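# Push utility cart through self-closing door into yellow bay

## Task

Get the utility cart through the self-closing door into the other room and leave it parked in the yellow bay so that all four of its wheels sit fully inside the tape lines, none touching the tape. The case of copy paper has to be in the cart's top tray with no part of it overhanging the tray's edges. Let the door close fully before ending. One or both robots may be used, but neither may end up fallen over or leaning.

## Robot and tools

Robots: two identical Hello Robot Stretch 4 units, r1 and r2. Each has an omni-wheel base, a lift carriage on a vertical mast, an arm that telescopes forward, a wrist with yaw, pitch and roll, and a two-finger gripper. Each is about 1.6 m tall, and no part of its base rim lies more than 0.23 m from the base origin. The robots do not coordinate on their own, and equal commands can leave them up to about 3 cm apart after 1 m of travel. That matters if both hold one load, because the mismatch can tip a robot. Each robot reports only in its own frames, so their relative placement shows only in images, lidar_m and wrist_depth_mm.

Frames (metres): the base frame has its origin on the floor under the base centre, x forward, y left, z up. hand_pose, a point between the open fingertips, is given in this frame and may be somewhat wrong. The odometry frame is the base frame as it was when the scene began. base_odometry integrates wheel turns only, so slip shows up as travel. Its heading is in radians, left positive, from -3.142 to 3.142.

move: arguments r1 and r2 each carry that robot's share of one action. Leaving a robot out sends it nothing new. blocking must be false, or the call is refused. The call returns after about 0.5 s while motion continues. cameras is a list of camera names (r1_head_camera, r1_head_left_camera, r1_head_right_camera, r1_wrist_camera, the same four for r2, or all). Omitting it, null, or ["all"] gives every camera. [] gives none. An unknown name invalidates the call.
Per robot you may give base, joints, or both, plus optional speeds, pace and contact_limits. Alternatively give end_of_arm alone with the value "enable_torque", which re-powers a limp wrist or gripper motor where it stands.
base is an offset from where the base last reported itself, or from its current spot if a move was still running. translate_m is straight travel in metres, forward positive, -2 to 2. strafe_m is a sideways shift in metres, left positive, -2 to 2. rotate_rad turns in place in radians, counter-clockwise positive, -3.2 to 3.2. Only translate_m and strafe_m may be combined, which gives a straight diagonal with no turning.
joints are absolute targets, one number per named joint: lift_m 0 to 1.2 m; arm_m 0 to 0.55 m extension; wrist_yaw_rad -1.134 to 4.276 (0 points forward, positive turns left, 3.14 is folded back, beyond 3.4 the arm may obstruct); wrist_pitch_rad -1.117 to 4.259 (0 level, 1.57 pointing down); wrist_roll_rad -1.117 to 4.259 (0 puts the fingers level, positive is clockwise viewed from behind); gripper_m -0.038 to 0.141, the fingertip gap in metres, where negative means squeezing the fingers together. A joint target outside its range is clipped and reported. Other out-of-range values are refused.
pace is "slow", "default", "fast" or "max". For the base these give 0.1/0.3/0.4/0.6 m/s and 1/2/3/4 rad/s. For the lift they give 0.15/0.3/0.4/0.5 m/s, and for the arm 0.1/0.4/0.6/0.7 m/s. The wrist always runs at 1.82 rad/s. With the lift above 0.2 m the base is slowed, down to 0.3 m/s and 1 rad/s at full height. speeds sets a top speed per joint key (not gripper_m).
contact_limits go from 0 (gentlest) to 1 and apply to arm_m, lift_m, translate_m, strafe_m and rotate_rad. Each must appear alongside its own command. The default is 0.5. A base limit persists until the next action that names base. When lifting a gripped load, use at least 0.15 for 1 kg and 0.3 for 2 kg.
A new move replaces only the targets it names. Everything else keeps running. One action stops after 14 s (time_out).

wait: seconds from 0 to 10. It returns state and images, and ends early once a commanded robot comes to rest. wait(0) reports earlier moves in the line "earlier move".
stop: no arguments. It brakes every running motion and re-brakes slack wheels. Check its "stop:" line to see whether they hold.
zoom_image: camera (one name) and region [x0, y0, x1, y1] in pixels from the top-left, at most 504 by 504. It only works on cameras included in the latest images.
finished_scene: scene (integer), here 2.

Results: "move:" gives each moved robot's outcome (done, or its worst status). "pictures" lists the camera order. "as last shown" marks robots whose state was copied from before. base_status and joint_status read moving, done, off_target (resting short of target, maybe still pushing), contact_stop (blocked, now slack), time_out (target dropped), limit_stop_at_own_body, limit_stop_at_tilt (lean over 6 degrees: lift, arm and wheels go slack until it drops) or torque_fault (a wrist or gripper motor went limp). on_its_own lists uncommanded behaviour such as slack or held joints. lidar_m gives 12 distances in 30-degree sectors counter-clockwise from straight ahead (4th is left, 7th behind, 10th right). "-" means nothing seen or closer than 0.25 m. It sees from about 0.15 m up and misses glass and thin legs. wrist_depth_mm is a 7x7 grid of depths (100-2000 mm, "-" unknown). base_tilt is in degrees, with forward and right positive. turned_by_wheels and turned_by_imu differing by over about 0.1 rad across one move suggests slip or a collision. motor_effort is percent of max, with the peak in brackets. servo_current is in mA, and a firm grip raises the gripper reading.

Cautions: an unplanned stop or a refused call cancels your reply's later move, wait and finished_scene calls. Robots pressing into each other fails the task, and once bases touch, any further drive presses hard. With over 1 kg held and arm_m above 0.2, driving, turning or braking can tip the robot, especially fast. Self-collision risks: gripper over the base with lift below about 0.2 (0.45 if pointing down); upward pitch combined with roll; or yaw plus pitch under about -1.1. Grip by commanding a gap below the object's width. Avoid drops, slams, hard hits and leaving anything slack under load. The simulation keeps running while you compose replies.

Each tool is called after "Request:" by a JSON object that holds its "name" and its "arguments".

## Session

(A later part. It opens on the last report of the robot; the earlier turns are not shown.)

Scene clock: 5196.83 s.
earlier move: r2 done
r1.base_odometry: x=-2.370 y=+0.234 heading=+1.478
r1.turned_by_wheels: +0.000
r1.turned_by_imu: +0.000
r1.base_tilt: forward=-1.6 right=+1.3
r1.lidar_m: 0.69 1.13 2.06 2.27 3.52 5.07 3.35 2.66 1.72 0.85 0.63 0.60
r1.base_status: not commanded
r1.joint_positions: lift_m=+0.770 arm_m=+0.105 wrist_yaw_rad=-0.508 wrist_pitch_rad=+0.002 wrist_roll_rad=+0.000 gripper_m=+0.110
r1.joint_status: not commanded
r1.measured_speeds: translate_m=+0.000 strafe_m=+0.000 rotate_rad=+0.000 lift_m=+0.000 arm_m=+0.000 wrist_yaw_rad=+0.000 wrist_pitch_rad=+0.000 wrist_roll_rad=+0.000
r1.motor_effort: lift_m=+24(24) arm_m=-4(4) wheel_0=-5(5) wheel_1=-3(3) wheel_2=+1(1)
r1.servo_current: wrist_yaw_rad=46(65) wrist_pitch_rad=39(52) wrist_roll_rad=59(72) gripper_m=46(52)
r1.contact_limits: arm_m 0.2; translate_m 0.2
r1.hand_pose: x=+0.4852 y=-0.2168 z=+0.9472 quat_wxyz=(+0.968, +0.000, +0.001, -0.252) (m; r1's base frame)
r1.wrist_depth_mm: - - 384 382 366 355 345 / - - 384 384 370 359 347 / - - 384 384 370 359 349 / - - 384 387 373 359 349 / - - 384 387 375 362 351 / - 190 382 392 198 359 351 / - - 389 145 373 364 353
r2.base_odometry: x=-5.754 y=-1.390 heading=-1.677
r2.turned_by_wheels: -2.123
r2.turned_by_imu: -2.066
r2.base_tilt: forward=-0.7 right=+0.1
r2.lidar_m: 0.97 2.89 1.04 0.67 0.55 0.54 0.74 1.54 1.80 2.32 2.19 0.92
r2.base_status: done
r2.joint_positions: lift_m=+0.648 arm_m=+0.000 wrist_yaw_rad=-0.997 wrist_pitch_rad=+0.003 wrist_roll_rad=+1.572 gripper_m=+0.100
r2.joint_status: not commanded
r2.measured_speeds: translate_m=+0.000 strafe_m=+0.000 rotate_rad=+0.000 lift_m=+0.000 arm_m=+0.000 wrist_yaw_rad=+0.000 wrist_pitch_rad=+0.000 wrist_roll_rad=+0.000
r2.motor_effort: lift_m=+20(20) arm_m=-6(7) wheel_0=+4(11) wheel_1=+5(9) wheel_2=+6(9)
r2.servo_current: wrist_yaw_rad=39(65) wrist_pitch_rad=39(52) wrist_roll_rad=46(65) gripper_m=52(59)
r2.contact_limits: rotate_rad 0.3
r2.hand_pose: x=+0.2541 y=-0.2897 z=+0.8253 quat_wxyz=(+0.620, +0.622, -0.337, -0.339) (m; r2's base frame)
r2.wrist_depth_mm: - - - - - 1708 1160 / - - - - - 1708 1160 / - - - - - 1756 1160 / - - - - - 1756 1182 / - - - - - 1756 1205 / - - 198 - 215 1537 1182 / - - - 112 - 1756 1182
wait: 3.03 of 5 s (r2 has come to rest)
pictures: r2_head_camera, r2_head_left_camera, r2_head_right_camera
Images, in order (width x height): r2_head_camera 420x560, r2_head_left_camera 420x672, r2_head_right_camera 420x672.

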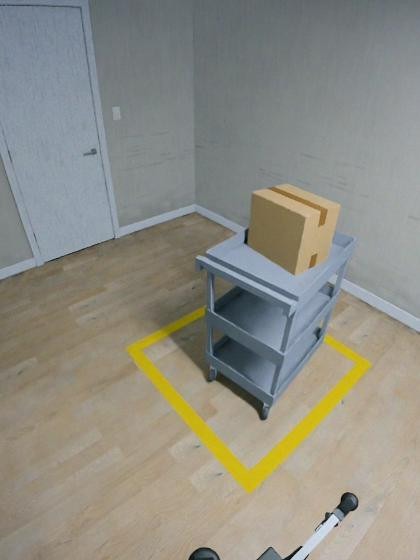

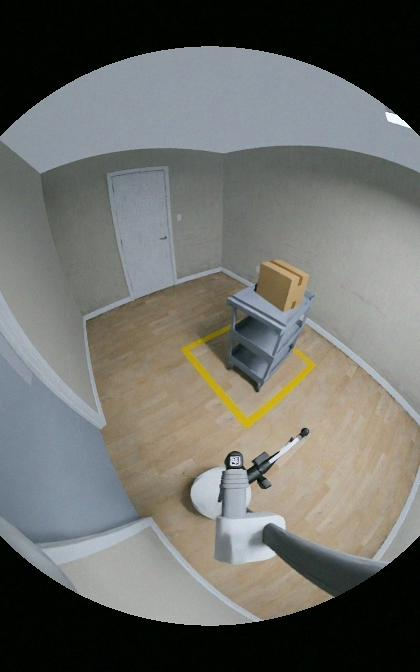

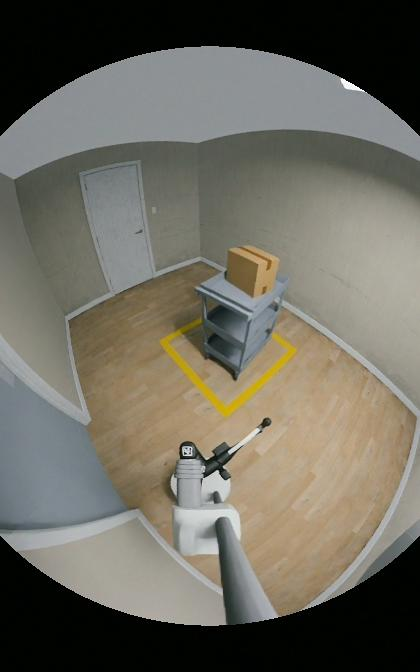

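Request:
{"name": "zoom_image", "arguments": {"camera": "r2_head_camera", "region": [110, 220, 390, 500]}}

Request:
{"name": "zoom_image", "arguments": {"camera": "r2_head_camera", "region": [190, 160, 370, 340]}}

Scaled by 1.800 from the camera's 420x560 image, which has a finer 1200x1600 frame.

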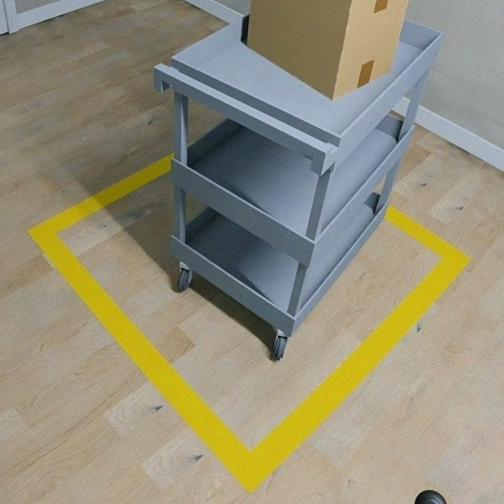

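Scaled by 2.800 from the camera's 420x560 image, which has a finer 1200x1600 frame.

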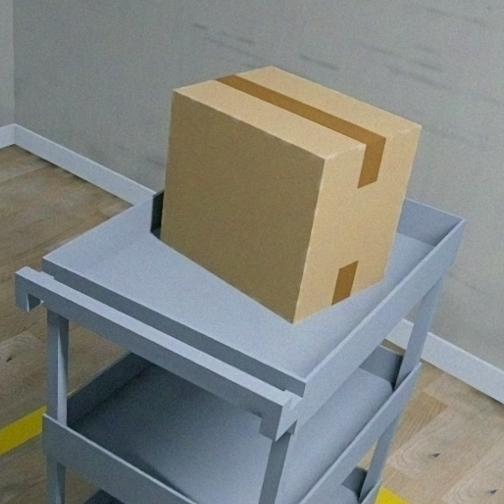

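Request:
{"name": "move", "arguments": {"blocking": false, "cameras": ["r1_head_camera", "r1_head_right_camera", "r1_head_left_camera", "r2_head_left_camera"]}}

Request:
{"name": "zoom_image", "arguments": {"camera": "r1_head_camera", "region": [250, 0, 420, 300]}}

Request:
{"name": "zoom_image", "arguments": {"camera": "r1_head_right_camera", "region": [150, 40, 420, 480]}}

Scene clock: 5237.83 s.
r1.base_odometry: x=-2.370 y=+0.234 heading=+1.478
r1.turned_by_wheels: +0.000
r1.turned_by_imu: +0.000
r1.base_tilt: forward=-1.6 right=+1.3
r1.lidar_m: 0.69 1.12 2.07 2.29 3.52 5.12 3.32 2.68 1.71 0.81 0.66 0.56
r1.base_status: not commanded
r1.joint_positions: lift_m=+0.770 arm_m=+0.105 wrist_yaw_rad=-0.508 wrist_pitch_rad=+0.002 wrist_roll_rad=+0.000 gripper_m=+0.110
r1.joint_status: not commanded
r1.measured_speeds: translate_m=+0.000 strafe_m=+0.000 rotate_rad=+0.000 lift_m=+0.000 arm_m=+0.000 wrist_yaw_rad=+0.000 wrist_pitch_rad=+0.000 wrist_roll_rad=+0.000
r1.motor_effort: lift_m=+24(24) arm_m=-3(4) wheel_0=-4(5) wheel_1=-3(3) wheel_2=+1(1)
r1.servo_current: wrist_yaw_rad=52(65) wrist_pitch_rad=39(52) wrist_roll_rad=33(72) gripper_m=46(52)
r1.contact_limits: arm_m 0.2; translate_m 0.2
r1.hand_pose: x=+0.4852 y=-0.2168 z=+0.9472 quat_wxyz=(+0.968, +0.000, +0.001, -0.252) (m; r1's base frame)
r1.wrist_depth_mm: - - 382 382 368 357 345 / - - 384 382 370 355 345 / - - 384 384 370 357 349 / - - 384 387 373 359 349 / - - 384 389 373 362 351 / - 190 382 389 198 357 351 / - - 389 146 373 362 353
r2.base_odometry: x=-5.754 y=-1.390 heading=-1.677
r2.turned_by_wheels: +0.000
r2.turned_by_imu: +0.000
r2.base_tilt: forward=-0.7 right=+0.1
r2.lidar_m: 1.00 2.87 1.07 0.67 0.54 0.54 0.73 1.56 1.83 2.29 2.20 0.92
r2.base_status: done
r2.joint_positions: lift_m=+0.648 arm_m=+0.000 wrist_yaw_rad=-0.997 wrist_pitch_rad=+0.003 wrist_roll_rad=+1.572 gripper_m=+0.100
r2.joint_status: not commanded
r2.measured_speeds: translate_m=+0.000 strafe_m=+0.000 rotate_rad=+0.000 lift_m=+0.000 arm_m=+0.000 wrist_yaw_rad=+0.000 wrist_pitch_rad=+0.000 wrist_roll_rad=+0.000
r2.motor_effort: lift_m=+20(20) arm_m=-6(7) wheel_0=+4(11) wheel_1=+5(9) wheel_2=+6(9)
r2.servo_current: wrist_yaw_rad=52(65) wrist_pitch_rad=46(52) wrist_roll_rad=46(65) gripper_m=46(59)
r2.contact_limits: rotate_rad 0.3
r2.hand_pose: x=+0.2541 y=-0.2897 z=+0.8253 quat_wxyz=(+0.620, +0.622, -0.337, -0.339) (m; r2's base frame)
r2.wrist_depth_mm: - - - - - 1661 1138 / - - - - - 1708 1138 / - - - - - 1708 1160 / - - - - - 1708 1205 / - - - - - 1756 1182 / - - 198 - 216 1537 1160 / - - - 112 - 1708 1160
pictures: r1_head_camera, r1_head_left_camera, r1_head_right_camera, r2_head_left_camera
Images, in order (width x height): r1_head_camera 420x560, r1_head_left_camera 420x672, r1_head_right_camera 420x672, r2_head_left_camera 420x672.

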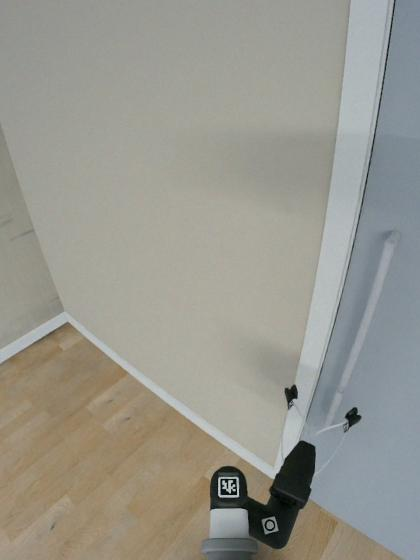

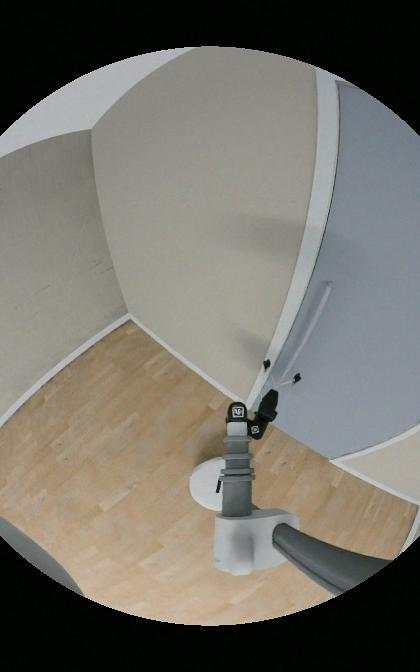

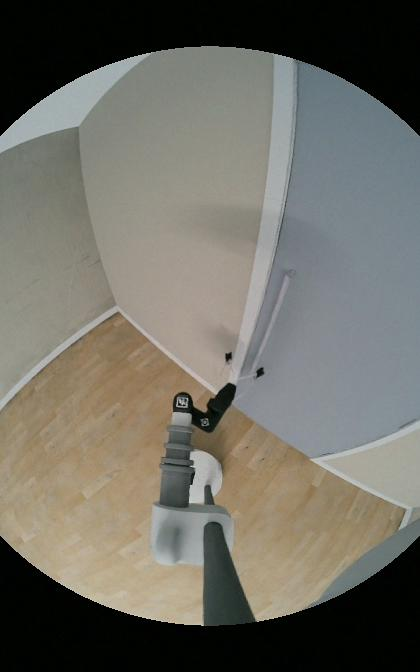

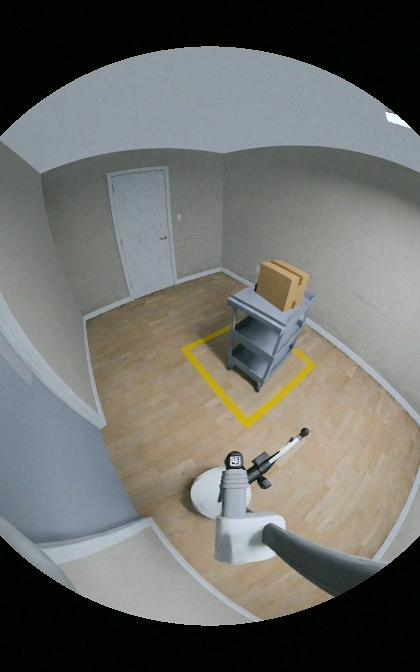

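Scaled by 1.680 from the camera's 420x560 image, which has a finer 600x800 frame.

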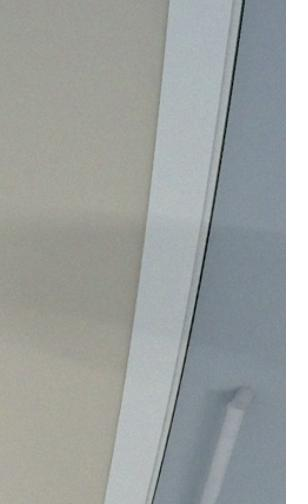

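Scaled by 1.145 from the camera's 420x672 image, which has a finer 600x960 frame.

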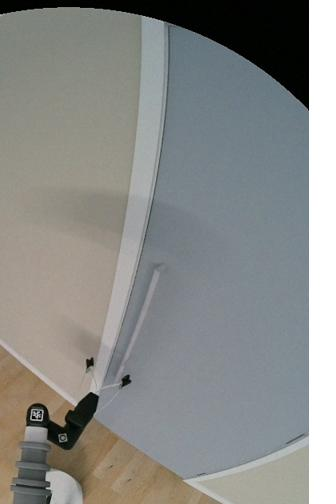

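Request:
{"name": "move", "arguments": {"blocking": false, "cameras": ["r2_head_camera", "r2_head_right_camera"]}}

Request:
{"name": "zoom_image", "arguments": {"camera": "r2_head_camera", "region": [260, 290, 400, 430]}}

Request:
{"name": "zoom_image", "arguments": {"camera": "r2_head_camera", "region": [110, 290, 250, 430]}}

Scene clock: 5246.90 s.
r1.base_odometry: x=-2.370 y=+0.234 heading=+1.478
r1.turned_by_wheels: +0.000
r1.turned_by_imu: +0.000
r1.base_tilt: forward=-1.6 right=+1.3
r1.lidar_m: 0.73 1.08 2.06 2.30 3.51 5.12 3.34 2.68 1.72 0.84 0.65 0.61
r1.base_status: not commanded
r1.joint_positions: lift_m=+0.770 arm_m=+0.105 wrist_yaw_rad=-0.508 wrist_pitch_rad=+0.002 wrist_roll_rad=+0.000 gripper_m=+0.110
r1.joint_status: not commanded
r1.measured_speeds: translate_m=+0.000 strafe_m=+0.000 rotate_rad=+0.000 lift_m=+0.000 arm_m=+0.000 wrist_yaw_rad=+0.000 wrist_pitch_rad=+0.000 wrist_roll_rad=+0.000
r1.motor_effort: lift_m=+24(24) arm_m=-3(4) wheel_0=-5(5) wheel_1=-3(3) wheel_2=+1(1)
r1.servo_current: wrist_yaw_rad=33(65) wrist_pitch_rad=33(52) wrist_roll_rad=52(72) gripper_m=39(52)
r1.contact_limits: arm_m 0.2; translate_m 0.2
r1.hand_pose: x=+0.4852 y=-0.2168 z=+0.9472 quat_wxyz=(+0.968, +0.000, +0.001, -0.252) (m; r1's base frame)
r1.wrist_depth_mm: - - 382 382 370 357 345 / - - 384 384 370 357 347 / - - 384 384 370 359 347 / - - 384 387 373 357 349 / - - 384 387 375 362 351 / - 190 382 389 198 359 351 / - - 389 145 373 362 353
r2.base_odometry: x=-5.754 y=-1.390 heading=-1.677
r2.turned_by_wheels: +0.000
r2.turned_by_imu: +0.000
r2.base_tilt: forward=-0.7 right=+0.1
r2.lidar_m: 0.98 2.89 1.05 0.69 0.54 0.55 0.69 1.54 1.83 2.31 2.19 0.90
r2.base_status: done
r2.joint_positions: lift_m=+0.648 arm_m=+0.000 wrist_yaw_rad=-0.997 wrist_pitch_rad=+0.003 wrist_roll_rad=+1.572 gripper_m=+0.100
r2.joint_status: not commanded
r2.measured_speeds: translate_m=+0.000 strafe_m=+0.000 rotate_rad=+0.000 lift_m=+0.000 arm_m=+0.000 wrist_yaw_rad=+0.000 wrist_pitch_rad=+0.000 wrist_roll_rad=+0.000
r2.motor_effort: lift_m=+20(20) arm_m=-6(7) wheel_0=+4(11) wheel_1=+5(9) wheel_2=+6(9)
r2.servo_current: wrist_yaw_rad=46(65) wrist_pitch_rad=46(52) wrist_roll_rad=52(65) gripper_m=52(59)
r2.contact_limits: rotate_rad 0.3
r2.hand_pose: x=+0.2541 y=-0.2897 z=+0.8253 quat_wxyz=(+0.620, +0.622, -0.337, -0.339) (m; r2's base frame)
r2.wrist_depth_mm: - - - - - 1708 1160 / - - - - - 1708 1160 / - - - - - 1708 1138 / - - - - - 1756 1182 / - - - - - 1708 1182 / - - 198 - 216 1499 1182 / - - - 112 - 1756 1182
pictures: r2_head_camera, r2_head_right_camera
Images, in order (width x height): r2_head_camera 420x560, r2_head_right_camera 420x672.

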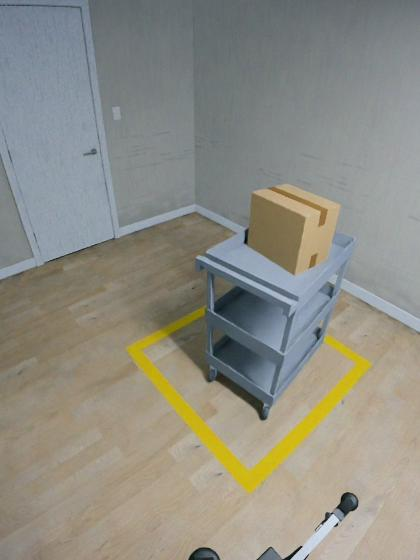

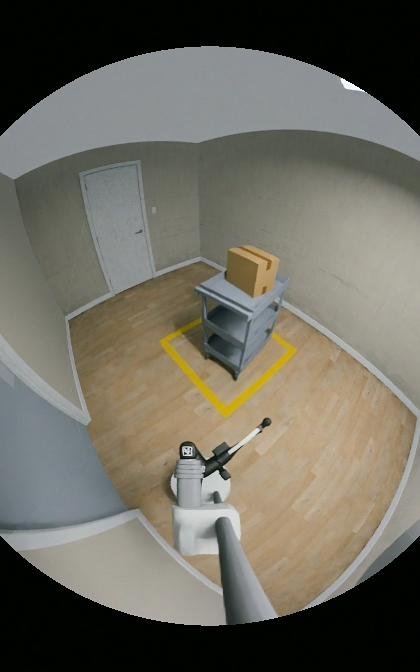

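Scaled by 3.600 from the camera's 420x560 image, which has a finer 1200x1600 frame.

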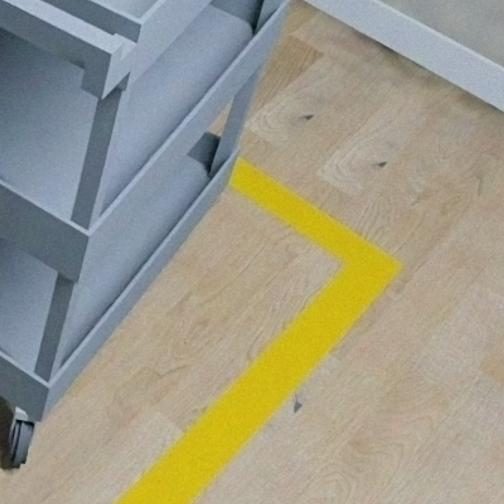

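Scaled by 3.600 from the camera's 420x560 image, which has a finer 1200x1600 frame.

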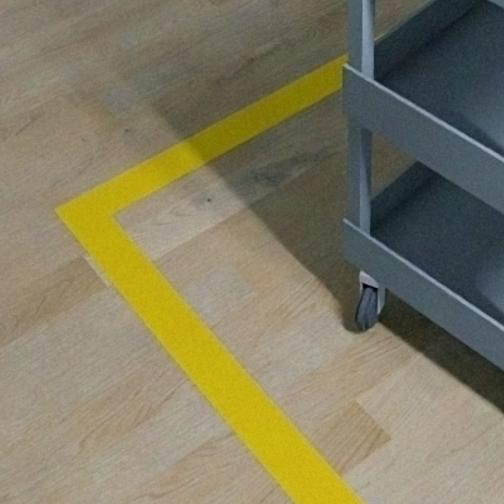

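Request:
{"name": "finished_scene", "arguments": {"scene": 2}}

The scene is finished: the task was done.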